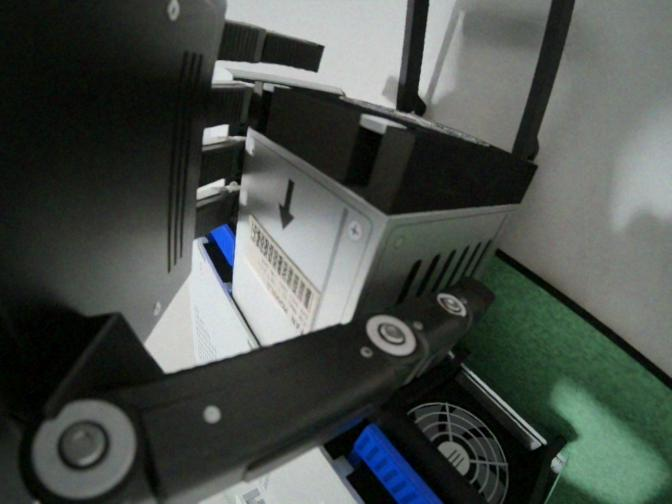

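Request:
{"name": "execute_actions", "arguments": {"actions": [[[0,0,0,0,0,0,0.75,0.75,0.75,0.75,1,-1,0.2,-0.6,-0.0003,-0.0032,-0.0024,0,0,0,0.6,0.6,0.6,0.6,1,-1,0.2,-0.85],[0,0,0,0,0,0,0.75,0.75,0.75,0.75,1,-1,0.2,-0.6,-0.0008,-0.0095,-0.0072,0,0,0,0.6,0.6,0.6,0.6,1,-1,0.2,-0.85],[0,0,0,0,0,0,0.75,0.75,0.75,0.75,1,-1,0.2,-0.6,-0.0018,-0.0207,-0.0157,0,0,0,0.6,0.6,0.6,0.6,1,-1,0.2,-0.85],[0,0,0,0,0,0,0.75,0.75,0.75,0.75,1,-1,0.2,-0.6,-0.0031,-0.035,-0.0265,0,0,0,0.6,0.6,0.6,0.6,1,-1,0.2,-0.85],[0,0,0,0,0,0,0.75,0.75,0.75,0.75,1,-1,0.2,-0.6,-0.0045,-0.0509,-0.0386,0,0,0,0.6,0.6,0.6,0.6,1,-1,0.2,-0.85],[0,0,0,0,0,0,0.75,0.75,0.75,0.75,1,-1,0.2,-0.6,-0.0061,-0.0684,-0.0518,0,0,0,0.6,0.6,0.6,0.6,1,-1,0.2,-0.85],[0,0,0,0,0,0,0.75,0.75,0.75,0.75,1,-1,0.2,-0.6,-0.0076,-0.0859,-0.0651,0,0,0,0.6,0.6,0.6,0.6,1,-1,0.2,-0.85],[0,0,0,0,0,0,0.75,0.75,0.75,0.75,1,-1,0.2,-0.6,-0.0092,-0.1034,-0.0783,0,0,0,0.6,0.6,0.6,0.6,1,-1,0.2,-0.85],[0,0,0,0,0,0,0.75,0.75,0.75,0.75,1,-1,0.2,-0.6,-0.0106,-0.1193,-0.0904,0,0,0,0.6,0.6,0.6,0.6,1,-1,0.2,-0.85],[0,0,0,0,0,0,0.75,0.75,0.75,0.75,1,-1,0.2,-0.6,-0.0117,-0.1321,-0.1,0,0,0,0.6,0.6,0.6,0.6,1,-1,0.2,-0.85],[0,0,0,0,0,0,0.75,0.75,0.75,0.75,1,-1,0.2,-0.6,-0.0127,-0.1432,-0.1085,0,0,0,0.6,0.6,0.6,0.6,1,-1,0.2,-0.85],[0,0,0,0,0,0,0.75,0.75,0.75,0.75,1,-1,0.2,-0.6,-0.0134,-0.1511,-0.1145,0,0,0,0.6,0.6,0.6,0.6,1,-1,0.2,-0.85],[0,0,0,0,0,0,0.75,0.75,0.75,0.75,1,-1,0.2,-0.6,-0.0138,-0.1559,-0.1181,0,0,0,0.6,0.6,0.6,0.6,1,-1,0.2,-0.85],[0,0,0,0,0,0,0.75,0.75,0.75,0.75,1,-1,0.2,-0.6,-0.014,-0.1583,-0.1199,0,0,0,0.6,0.6,0.6,0.6,1,-1,0.2,-0.85],[0,0,0,0,0,0,0.75,0.75,0.75,0.75,1,-1,0.2,-0.6,-0.0141,-0.1591,-0.1205,0,0,0,0.6,0.6,0.6,0.6,1,-1,0.2,-0.85]],[[0,0,0,0,0,0,0.75,0.75,0.75,0.75,1,-1,0.2,-0.6,0.0002,-0.0001,0.0001,-0.0013,0.0015,0.0027,-1,1,1,1,1,1,0.2,-0.3],[0,0,0,0,0,0,0.75,0.75,0.75,0.75,1,-1,0.2,-0.6,0.0006,-0.0003,0.0004,-0.0038,0.0044,0.0081,-1,1,1,1,1,1,0.2,-0.3],[0,0,0,0,0,0,0.75,0.75,0.75,0.75,1,-1,0.2,-0.6,0.0013,-0.0007,0.0008,-0.0081,0.0093,0.0171,-1,1,1,1,1,1,0.2,-0.3],[0,0,0,0,0,0,0.75,0.75,0.75,0.75,1,-1,0.2,-0.6,0.0022,-0.0012,0.0013,-0.014,0.0161,0.0297,-1,1,1,1,1,1,0.2,-0.3],[0,0,0,0,0,0,0.75,0.75,0.75,0.75,1,-1,0.2,-0.6,0.0033,-0.0018,0.002,-0.0212,0.0244,0.045,-1,1,1,1,1,1,0.2,-0.3],[0,0,0,0,0,0,0.75,0.75,0.75,0.75,1,-1,0.2,-0.6,0.0046,-0.0025,0.0028,-0.0297,0.0342,0.063,-1,1,1,1,1,1,0.2,-0.3],[0,0,0,0,0,0,0.75,0.75,0.75,0.75,1,-1,0.2,-0.6,0.006,-0.0032,0.0036,-0.0382,0.0439,0.081,-1,1,1,1,1,1,0.2,-0.3],[0,0,0,0,0,0,0.75,0.75,0.75,0.75,1,-1,0.2,-0.6,0.0073,-0.004,0.0044,-0.0467,0.0537,0.099,-1,1,1,1,1,1,0.2,-0.3],[0,0,0,0,0,0,0.75,0.75,0.75,0.75,1,-1,0.2,-0.6,0.0086,-0.0047,0.0052,-0.0552,0.0634,0.1169,-1,1,1,1,1,1,0.2,-0.3],[0,0,0,0,0,0,0.75,0.75,0.75,0.75,1,-1,0.2,-0.6,0.01,-0.0054,0.006,-0.0637,0.0732,0.1349,-1,1,1,1,1,1,0.2,-0.3],[0,0,0,0,0,0,0.75,0.75,0.75,0.75,1,-1,0.2,-0.6,0.0113,-0.0061,0.0068,-0.0721,0.083,0.1529,-1,1,1,1,1,1,0.2,-0.3],[0,0,0,0,0,0,0.75,0.75,0.75,0.75,1,-1,0.2,-0.6,0.0126,-0.0068,0.0076,-0.0806,0.0927,0.1709,-1,1,1,1,1,1,0.2,-0.3],[0,0,0,0,0,0,0.75,0.75,0.75,0.75,1,-1,0.2,-0.6,0.0139,-0.0076,0.0084,-0.0891,0.1025,0.1889,-1,1,1,1,1,1,0.2,-0.3],[0,0,0,0,0,0,0.75,0.75,0.75,0.75,1,-1,0.2,-0.6,0.0153,-0.0083,0.0092,-0.0976,0.1122,0.2069,-1,1,1,1,1,1,0.2,-0.3],[0,0,0,0,0,0,0.75,0.75,0.75,0.75,1,-1,0.2,-0.6,0.0166,-0.009,0.01,-0.1061,0.122,0.2249,-1,1,1,1,1,1,0.2,-0.3]],[[0,0,0,0,0,0,0.75,0.75,0.75,0.75,1,-1,0.2,-0.6,0,0,0,-0.0085,0.0098,0.018,-1,1,1,1,1,1,0.2,-0.3],[0,0,0,0,0,0,0.75,0.75,0.75,0.75,1,-1,0.2,-0.6,0.0005,0.0005,0.0021,-0.017,0.0195,0.036,-1,1,1,1,1,1,0.2,-0.3],[0,0,0,0,0,0,0.75,0.75,0.75,0.75,1,-1,0.2,-0.6,0.0013,0.0013,0.0052,-0.0255,0.0293,0.054,-1,1,1,1,1,1,0.2,-0.3],[0,0,0,0,0,0,0.75,0.75,0.75,0.75,1,-1,0.2,-0.6,0.0025,0.0026,0.0104,-0.034,0.039,0.072,-1,1,1,1,1,1,0.2,-0.3],[0,0,0,0,0,0,0.75,0.75,0.75,0.75,1,-1,0.2,-0.6,0.0043,0.0045,0.0177,-0.0424,0.0488,0.09,-1,1,1,1,1,1,0.2,-0.3],[0,0,0,0,0,0,0.75,0.75,0.75,0.75,1,-1,0.2,-0.6,0.0065,0.0068,0.027,-0.0509,0.0586,0.108,-1,1,1,1,1,1,0.2,-0.3],[0,0,0,0,0,0,0.75,0.75,0.75,0.75,1,-1,0.2,-0.6,0.009,0.0095,0.0374,-0.0594,0.0683,0.1259,-1,1,1,1,1,1,0.2,-0.3],[0,0,0,0,0,0,0.75,0.75,0.75,0.75,1,-1,0.2,-0.6,0.0118,0.0124,0.0488,-0.0679,0.0781,0.1439,-1,1,1,1,1,1,0.2,-0.3],[0,0,0,0,0,0,0.75,0.75,0.75,0.75,1,-1,0.2,-0.6,0.0146,0.0153,0.0603,-0.0764,0.0878,0.1619,-1,1,1,1,1,1,0.2,-0.3],[0,0,0,0,0,0,0.75,0.75,0.75,0.75,1,-1,0.2,-0.6,0.0173,0.0181,0.0717,-0.0849,0.0976,0.1799,-1,1,1,1,1,1,0.2,-0.3],[0,0,0,0,0,0,0.75,0.75,0.75,0.75,1,-1,0.2,-0.6,0.0198,0.0208,0.0821,-0.0921,0.1059,0.1952,-1,1,1,1,1,1,0.2,-0.3],[0,0,0,0,0,0,0.75,0.75,0.75,0.75,1,-1,0.2,-0.6,0.0218,0.0229,0.0904,-0.098,0.1127,0.2078,-1,1,1,1,1,1,0.2,-0.3],[0,0,0,0,0,0,0.75,0.75,0.75,0.75,1,-1,0.2,-0.6,0.0236,0.0247,0.0977,-0.1023,0.1176,0.2168,-1,1,1,1,1,1,0.2,-0.3],[0,0,0,0,0,0,0.75,0.75,0.75,0.75,1,-1,0.2,-0.6,0.0246,0.0258,0.1018,-0.1048,0.1205,0.2222,-1,1,1,1,1,1,0.2,-0.3],[0,0,0,0,0,0,0.75,0.75,0.75,0.75,1,-1,0.2,-0.6,0.0251,0.0263,0.1039,-0.1061,0.122,0.2249,-1,1,1,1,1,1,0.2,-0.3]]], "cameras": ["cam_high", "cam_right_wrist"]}}

Scene clock: 5796.37 s.
left_arm: end_effector_position=(+0.3739, +0.2978, +0.2217) hand_measured=(+0.750, +0.750, +0.750, +0.750, +1.000, -1.000) hand_load_n=(+0.0, +0.0, +0.0, +0.0, +0.0, +0.0) hand_stopped_by=(target, target, target, target, target, target) hand_force_limit=0.20 hand_speed=-0.60 end_effector_quat_wxyz=(+0.000, +0.000, +0.937, -0.350) | right_arm: end_effector_position=(+0.4426, -0.2826, +0.1176) hand_measured=(-1.000, +1.000, +1.000, +1.000, +1.000, +1.000) hand_load_n=(+0.0, +0.0, +0.0, +0.0, +0.0, +0.0) hand_stopped_by=(target, target, target, target, target, target) hand_force_limit=0.20 hand_speed=-0.30 end_effector_quat_wxyz=(-0.011, +0.700, +0.714, -0.013)
Joint positions: left_arm=[3.606 -1.81 -1.754 1.635 -0.937 5.276] | right_arm=[-0.068 -1.332 1.894 1.042 1.575 -0.053]
Joint torques (N m): left_arm=[10.37 24.88 9.17 -4.9 -0.11 1.33] | right_arm=[-15.43 -35.1 -5.52 0.5 -2.49 2.61]
Wrist force (N): left_arm=[-0.2 0.6 -1.5] | right_arm=[-0.8 -1.1 -3.7]
Wrist torque (N m): left_arm=[0.10 -0.17 -0.07] | right_arm=[0.08 0.31 0.02]
Wrist force, peak (N): left_arm=[-0.1 0.7 -1.8] | right_arm=[-1.5 -1.4 -4.7]
Hand target: left_arm +0.3739, +0.2978, +0.2217; +0.000, +0.000, +0.937, -0.350 | right_arm +0.4429, -0.2836, +0.1150; +0.000, +0.707, +0.707, +0.000
Off the commanded pose: left_arm 0.000 m, 0 deg | right_arm 0.003 m, 2 deg.
cam_right_wrist: T_world_to_cam=[[0.95575, 0.29298, -0.02655, -0.33736], [0.26718, -0.82671, 0.49514, -0.40881], [0.12311, -0.48032, -0.86841, 0.03109]] pos_world=[0.42783, -0.2242, 0.22046]

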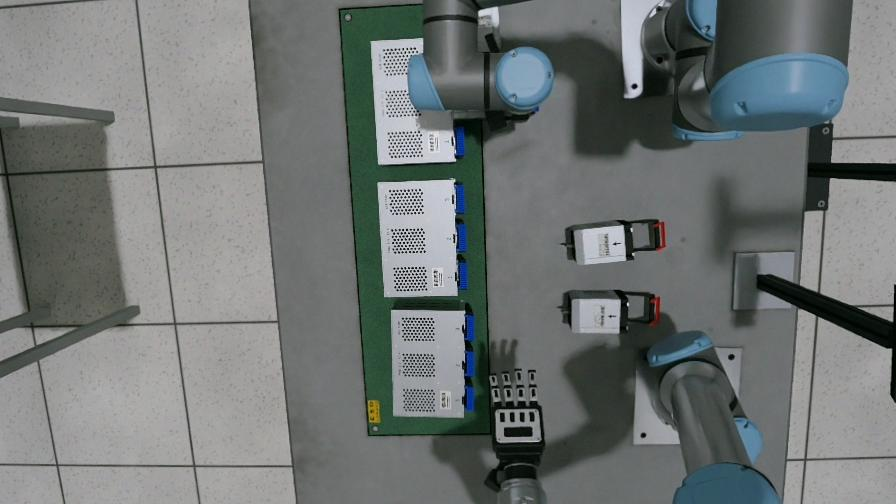

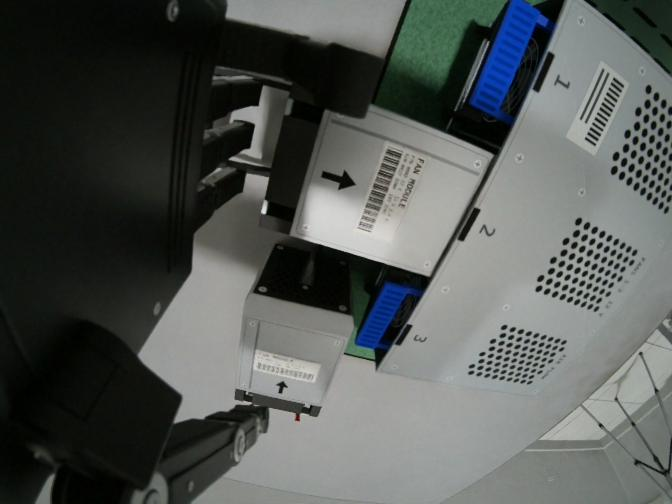

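Request:
{"name": "execute_actions", "arguments": {"actions": [[[0,0,0,0,0,0,0.75,0.75,0.75,0.75,1,-1,0.2,-0.6,0,0.0025,0.0002,0,0,0,-1,1,1,1,1,1,0.2,-0.3],[0,0,0,0,0,0,0.75,0.75,0.75,0.75,1,-1,0.2,-0.6,0,0.0075,0.0006,0,0,0,-1,1,1,1,1,1,0.2,-0.3],[0,0,0,0,0,0,0.75,0.75,0.75,0.75,1,-1,0.2,-0.6,0,0.0163,0.0013,0,0,0,-1,1,1,1,1,1,0.2,-0.3],[0,0,0,0,0,0,0.75,0.75,0.75,0.75,1,-1,0.2,-0.6,0,0.0275,0.0022,0,0,0,-1,1,1,1,1,1,0.2,-0.3],[0,0,0,0,0,0,0.75,0.75,0.75,0.75,1,-1,0.2,-0.6,0,0.04,0.0032,0,0,0,-1,1,1,1,1,1,0.2,-0.3],[0,0,0,0,0,0,0.75,0.75,0.75,0.75,1,-1,0.2,-0.6,0,0.0538,0.0043,0,0,0,-1,1,1,1,1,1,0.2,-0.3],[0,0,0,0,0,0,0.75,0.75,0.75,0.75,1,-1,0.2,-0.6,0,0.0675,0.0054,0,0,0,-1,1,1,1,1,1,0.2,-0.3],[0,0,0,0,0,0,0.75,0.75,0.75,0.75,1,-1,0.2,-0.6,0,0.0813,0.0065,0,0,0,-1,1,1,1,1,1,0.2,-0.3],[0,0,0,0,0,0,0.75,0.75,0.75,0.75,1,-1,0.2,-0.6,0,0.0938,0.0075,0,0,0,-1,1,1,1,1,1,0.2,-0.3],[0,0,0,0,0,0,0.75,0.75,0.75,0.75,1,-1,0.2,-0.6,0,0.1038,0.0083,0,0,0,-1,1,1,1,1,1,0.2,-0.3],[0,0,0,0,0,0,0.75,0.75,0.75,0.75,1,-1,0.2,-0.6,0,0.1125,0.009,0,0,0,-1,1,1,1,1,1,0.2,-0.3],[0,0,0,0,0,0,0.75,0.75,0.75,0.75,1,-1,0.2,-0.6,0,0.1188,0.0095,0,0,0,-1,1,1,1,1,1,0.2,-0.3],[0,0,0,0,0,0,0.75,0.75,0.75,0.75,1,-1,0.2,-0.6,0,0.1225,0.0098,0,0,0,-1,1,1,1,1,1,0.2,-0.3],[0,0,0,0,0,0,0.75,0.75,0.75,0.75,1,-1,0.2,-0.6,0,0.1244,0.01,0,0,0,-1,1,1,1,1,1,0.2,-0.3],[0,0,0,0,0,0,0.75,0.75,0.75,0.75,1,-1,0.2,-0.6,0,0.125,0.01,0,0,0,-1,1,1,1,1,1,0.2,-0.3]],[[0,0,0,0,0,0,0.75,0.75,0.75,0.75,1,-1,0.2,-0.6,0,0.0009,0,0,0,0,-1,1,1,1,1,1,0.2,-0.3],[0,0,0,0,0,0,0.75,0.75,0.75,0.75,1,-1,0.2,-0.6,0,0.0027,0,0,0,0,-1,1,1,1,1,1,0.2,-0.3],[0,0,0,0,0,0,0.75,0.75,0.75,0.75,1,-1,0.2,-0.6,0,0.0059,0,0,0,0,-1,1,1,1,1,1,0.2,-0.3],[0,0,0,0,0,0,0.75,0.75,0.75,0.75,1,-1,0.2,-0.6,0,0.0099,0,0,0,0,-1,1,1,1,1,1,0.2,-0.3],[0,0,0,0,0,0,0.75,0.75,0.75,0.75,1,-1,0.2,-0.6,0,0.0144,0,0,0,0,-1,1,1,1,1,1,0.2,-0.3],[0,0,0,0,0,0,0.75,0.75,0.75,0.75,1,-1,0.2,-0.6,0,0.0194,0,0,0,0,-1,1,1,1,1,1,0.2,-0.3],[0,0,0,0,0,0,0.75,0.75,0.75,0.75,1,-1,0.2,-0.6,0,0.0243,0,0,0,0,-1,1,1,1,1,1,0.2,-0.3],[0,0,0,0,0,0,0.75,0.75,0.75,0.75,1,-1,0.2,-0.6,0,0.0293,0,0,0,0,-1,1,1,1,1,1,0.2,-0.3],[0,0,0,0,0,0,0.75,0.75,0.75,0.75,1,-1,0.2,-0.6,0,0.0338,0,0,0,0,-1,1,1,1,1,1,0.2,-0.3],[0,0,0,0,0,0,0.75,0.75,0.75,0.75,1,-1,0.2,-0.6,0,0.0374,0,0,0,0,-1,1,1,1,1,1,0.2,-0.3],[0,0,0,0,0,0,0.75,0.75,0.75,0.75,1,-1,0.2,-0.6,0,0.0405,0,0,0,0,-1,1,1,1,1,1,0.2,-0.3],[0,0,0,0,0,0,0.75,0.75,0.75,0.75,1,-1,0.2,-0.6,0,0.0428,0,0,0,0,-1,1,1,1,1,1,0.2,-0.3],[0,0,0,0,0,0,0.75,0.75,0.75,0.75,1,-1,0.2,-0.6,0,0.0441,0,0,0,0,-1,1,1,1,1,1,0.2,-0.3],[0,0,0,0,0,0,0.75,0.75,0.75,0.75,1,-1,0.2,-0.6,0,0.0448,0,0,0,0,-1,1,1,1,1,1,0.2,-0.3],[0,0,0,0,0,0,0.75,0.75,0.75,0.75,1,-1,0.2,-0.6,0,0.045,0,0,0,0,-1,1,1,1,1,1,0.2,-0.3]]], "cameras": ["cam_high"]}}

Scene clock: 5852.77 s.
left_arm: end_effector_position=(+0.3739, +0.2978, +0.2217) hand_measured=(+0.750, +0.750, +0.750, +0.750, +1.000, -1.000) hand_load_n=(+0.0, +0.0, +0.0, +0.0, +0.0, +0.0) hand_stopped_by=(target, target, target, target, target, target) hand_force_limit=0.20 hand_speed=-0.60 end_effector_quat_wxyz=(+0.000, +0.000, +0.937, -0.350) | right_arm: end_effector_position=(+0.5447, -0.2835, +0.1089) hand_measured=(-1.000, +1.000, +1.000, +1.000, +1.000, +1.000) hand_load_n=(+0.0, +0.0, +0.0, +0.0, +0.0, +0.0) hand_stopped_by=(target, target, target, target, target, target) hand_force_limit=0.20 hand_speed=-0.30 end_effector_quat_wxyz=(+0.000, +0.707, +0.707, +0.000)
Joint positions: left_arm=[3.606 -1.81 -1.754 1.635 -0.937 5.276] | right_arm=[-0.063 -1.126 1.623 1.074 1.57 -0.029]
Joint torques (N m): left_arm=[9.72 24.54 9.25 -4.83 0.01 1.22] | right_arm=[13.73 -25.05 -27.86 3.45 2.13 2.54]
Wrist force (N): left_arm=[-0.2 0.9 -1.6] | right_arm=[-0.8 -4.5 -6.8]
Wrist torque (N m): left_arm=[0.15 -0.19 -0.07] | right_arm=[0.31 0.36 -0.05]
Wrist force, peak (N): left_arm=[-0.4 0.7 -1.8] | right_arm=[-0.3 -8.7 -8.5]
Hand target: left_arm +0.3739, +0.2978, +0.2217; +0.000, +0.000, +0.937, -0.350 | right_arm +0.5449, -0.2835, +0.1089; +0.000, +0.707, +0.707, +0.000
Off the commanded pose: left_arm 0.000 m, 0 deg | right_arm 0.000 m, 0 deg.

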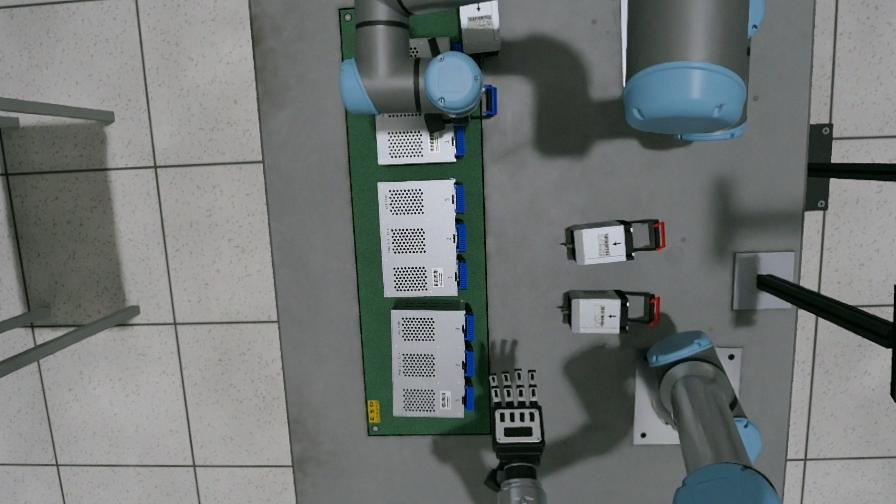

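Request:
{"name": "move", "arguments": {"target": [0,0,0,0,0,0,0.75,0.75,0.75,0.75,1,-1,0.2,-0.6,0,0.0208,0,0,0,0,-1,1,1,1,1,1,0.2,-0.3], "speed": 0.03, "stop_force": 15}}

Scene clock: 5857.33 s.
left_arm: end_effector_position=(+0.3739, +0.2978, +0.2217) hand_measured=(+0.750, +0.750, +0.750, +0.750, +1.000, -1.000) hand_load_n=(+0.0, +0.0, +0.0, +0.0, +0.0, +0.0) hand_stopped_by=(target, target, target, target, target, target) hand_force_limit=0.20 hand_speed=-0.60 end_effector_quat_wxyz=(+0.000, +0.000, +0.937, -0.350) | right_arm: end_effector_position=(+0.5544, -0.2835, +0.1089) hand_measured=(-1.000, +1.000, +1.000, +1.000, +1.000, +1.000) hand_load_n=(+0.0, +0.0, +0.0, +0.0, +0.0, +0.0) hand_stopped_by=(target, target, target, target, target, target) hand_force_limit=0.20 hand_speed=-0.30 end_effector_quat_wxyz=(+0.000, +0.707, +0.707, +0.000)
Joint positions: left_arm=[3.606 -1.81 -1.754 1.635 -0.937 5.276] | right_arm=[-0.062 -1.106 1.592 1.085 1.57 -0.028]
Joint torques (N m): left_arm=[10.09 24.51 9.29 -4.87 -0.03 1.19] | right_arm=[-10.47 -44.05 -5.49 2.85 -0.33 -1.79]
Wrist force (N): left_arm=[-0.1 0.5 -1.3] | right_arm=[-0.7 0.0 -3.8]
Wrist torque (N m): left_arm=[0.08 -0.19 -0.05] | right_arm=[0.31 0.27 0.06]
Wrist force, peak (N): left_arm=[-0.6 0.9 -1.7] | right_arm=[-1.4 -24.5 -5.3]
Hand target: left_arm +0.3739, +0.2978, +0.2217; +0.000, +0.000, +0.937, -0.350 | right_arm +0.5544, -0.2835, +0.1089; +0.000, +0.707, +0.707, +0.000 (not the last commanded pose)
Off the commanded pose: left_arm 0.000 m, 0 deg | right_arm 0.003 m, 0 deg.
move: contact (right_arm)

Request:
{"name": "execute_actions", "arguments": {"actions": [[[0,0,0,0,0,0,0.75,0.75,0.75,0.75,1,-1,0.2,-0.6,0.0004,-0.0051,0,0,0,0,-1,1,1,1,1,1,0.2,-0.3],[0,0,0,0,0,0,0.75,0.75,0.75,0.75,1,-1,0.2,-0.6,0.0012,-0.0154,0,0,0,0,-1,1,1,1,1,1,0.2,-0.3],[0,0,0,0,0,0,0.75,0.75,0.75,0.75,1,-1,0.2,-0.6,0.0026,-0.0334,0,0,0,0,-1,1,1,1,1,1,0.2,-0.3],[0,0,0,0,0,0,0.75,0.75,0.75,0.75,1,-1,0.2,-0.6,0.0044,-0.0566,0,0,0,0,-1,1,1,1,1,1,0.2,-0.3],[0,0,0,0,0,0,0.75,0.75,0.75,0.75,1,-1,0.2,-0.6,0.0064,-0.0823,0,0,0,0,-1,1,1,1,1,1,0.2,-0.3],[0,0,0,0,0,0,0.75,0.75,0.75,0.75,1,-1,0.2,-0.6,0.0086,-0.1106,0,0,0,0,-1,1,1,1,1,1,0.2,-0.3],[0,0,0,0,0,0,0.75,0.75,0.75,0.75,1,-1,0.2,-0.6,0.0108,-0.1389,0,0,0,0,-1,1,1,1,1,1,0.2,-0.3],[0,0,0,0,0,0,0.75,0.75,0.75,0.75,1,-1,0.2,-0.6,0.013,-0.1672,0,0,0,0,-1,1,1,1,1,1,0.2,-0.3],[0,0,0,0,0,0,0.75,0.75,0.75,0.75,1,-1,0.2,-0.6,0.015,-0.193,0,0,0,0,-1,1,1,1,1,1,0.2,-0.3],[0,0,0,0,0,0,0.75,0.75,0.75,0.75,1,-1,0.2,-0.6,0.0166,-0.2136,0,0,0,0,-1,1,1,1,1,1,0.2,-0.3],[0,0,0,0,0,0,0.75,0.75,0.75,0.75,1,-1,0.2,-0.6,0.018,-0.2316,0,0,0,0,-1,1,1,1,1,1,0.2,-0.3],[0,0,0,0,0,0,0.75,0.75,0.75,0.75,1,-1,0.2,-0.6,0.019,-0.2444,0,0,0,0,-1,-1,0,0,0.1,1,0.2,-0.1],[0,0,0,0,0,0,0.75,0.75,0.75,0.75,1,-1,0.2,-0.6,0.0196,-0.2522,0,0,0,0,-1,-1,0,0,0.1,1,0.2,-0.1],[0,0,0,0,0,0,0.75,0.75,0.75,0.75,1,-1,0.2,-0.6,0.0199,-0.256,0,0,0,0,-1,-1,0,0,0.1,1,0.2,-0.1],[0,0,0,0,0,0,0.75,0.75,0.75,0.75,1,-1,0.2,-0.6,0.02,-0.2573,0,0,0,0,-1,-1,0,0,0.1,1,0.2,-0.1]]], "cameras": ["cam_high", "cam_right_wrist"]}}

Scene clock: 5883.13 s.
left_arm: end_effector_position=(+0.3739, +0.2978, +0.2217) hand_measured=(+0.750, +0.750, +0.750, +0.750, +1.000, -1.000) hand_load_n=(+0.0, +0.0, +0.0, +0.0, +0.0, +0.0) hand_stopped_by=(target, target, target, target, target, target) hand_force_limit=0.20 hand_speed=-0.60 end_effector_quat_wxyz=(+0.000, +0.000, +0.937, -0.350) | right_arm: end_effector_position=(+0.4027, -0.2716, +0.1052) hand_measured=(-1.000, -1.000, +0.000, +0.000, +0.100, +1.000) hand_load_n=(+0.0, +0.0, +0.0, +0.0, +0.0, +0.0) hand_stopped_by=(target, target, target, target, target, target) hand_force_limit=0.20 hand_speed=-0.10 end_effector_quat_wxyz=(-0.002, +0.707, +0.707, -0.003)
Joint positions: left_arm=[3.606 -1.81 -1.754 1.635 -0.937 5.276] | right_arm=[-0.033 -1.403 2.018 0.963 1.572 0.002]
Joint torques (N m): left_arm=[10.31 24.83 9.16 -4.86 0.06 1.33] | right_arm=[13.99 -30.41 -4.1 0.52 -2.36 2.46]
Wrist force (N): left_arm=[-0.4 0.7 -1.5] | right_arm=[-0.6 -0.2 -3.7]
Wrist torque (N m): left_arm=[0.12 -0.15 -0.08] | right_arm=[0.29 0.26 0.06]
Wrist force, peak (N): left_arm=[-0.4 0.9 -1.7] | right_arm=[-2.7 27.3 -4.9]
Hand target: left_arm +0.3739, +0.2978, +0.2217; +0.000, +0.000, +0.937, -0.350 | right_arm +0.4001, -0.2716, +0.1090; +0.000, +0.707, +0.707, +0.000
Off the commanded pose: left_arm 0.000 m, 0 deg | right_arm 0.005 m, 0 deg.
cam_right_wrist: T_world_to_cam=[[0.96185, 0.27356, -0.00073, -0.31325], [0.23726, -0.83289, 0.50001, -0.3731], [0.13617, -0.48111, -0.86602, 0.02493]] pos_world=[0.38643, -0.21306, 0.20791]

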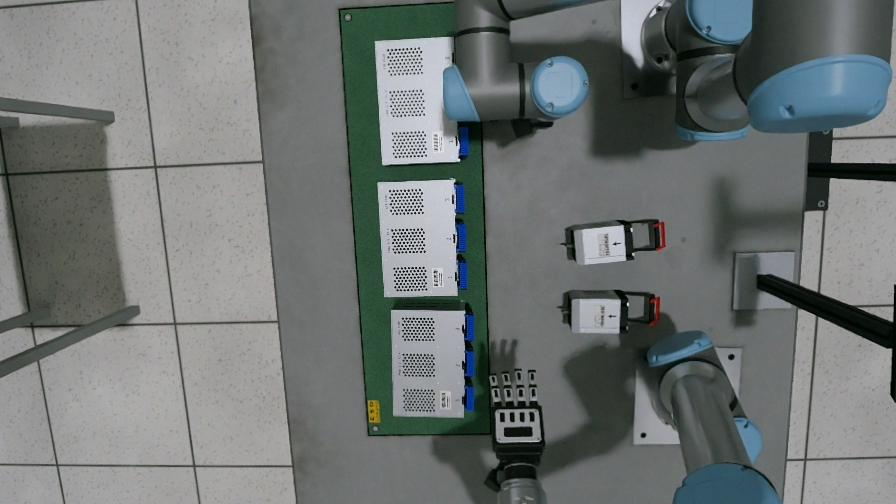

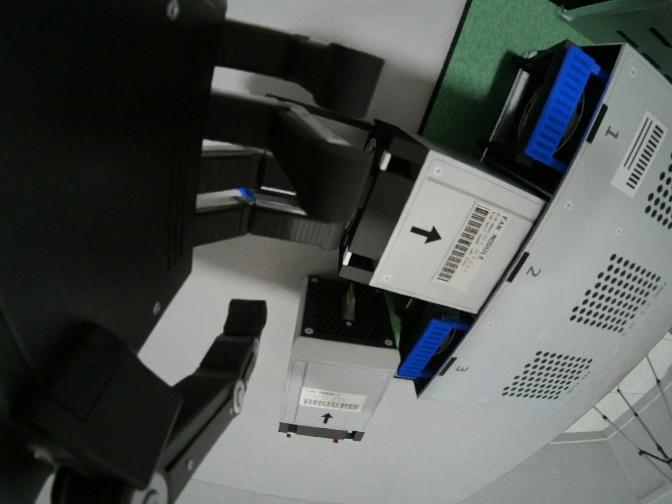

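Request:
{"name": "zoom_image", "arguments": {"camera": "cam_right_wrist", "region": [180, 40, 600, 355]}}

Request:
{"name": "zoom_image", "arguments": {"camera": "cam_high", "region": [340, 0, 620, 210]}}

Scaled by 1.200 from the camera's image (finer frame: 960x720).

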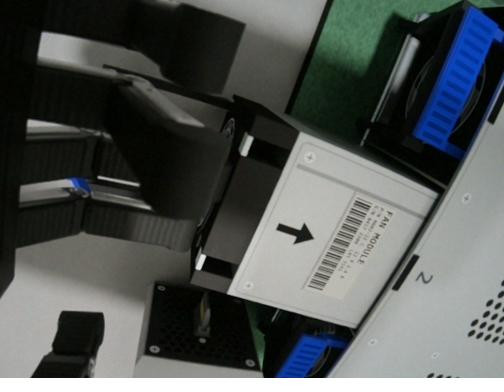

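Scaled by 1.800 from the camera's image (finer frame: 1280x720).

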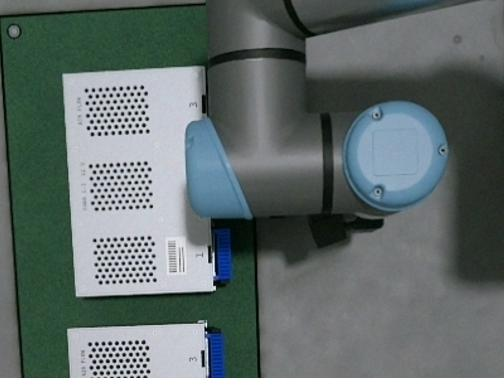

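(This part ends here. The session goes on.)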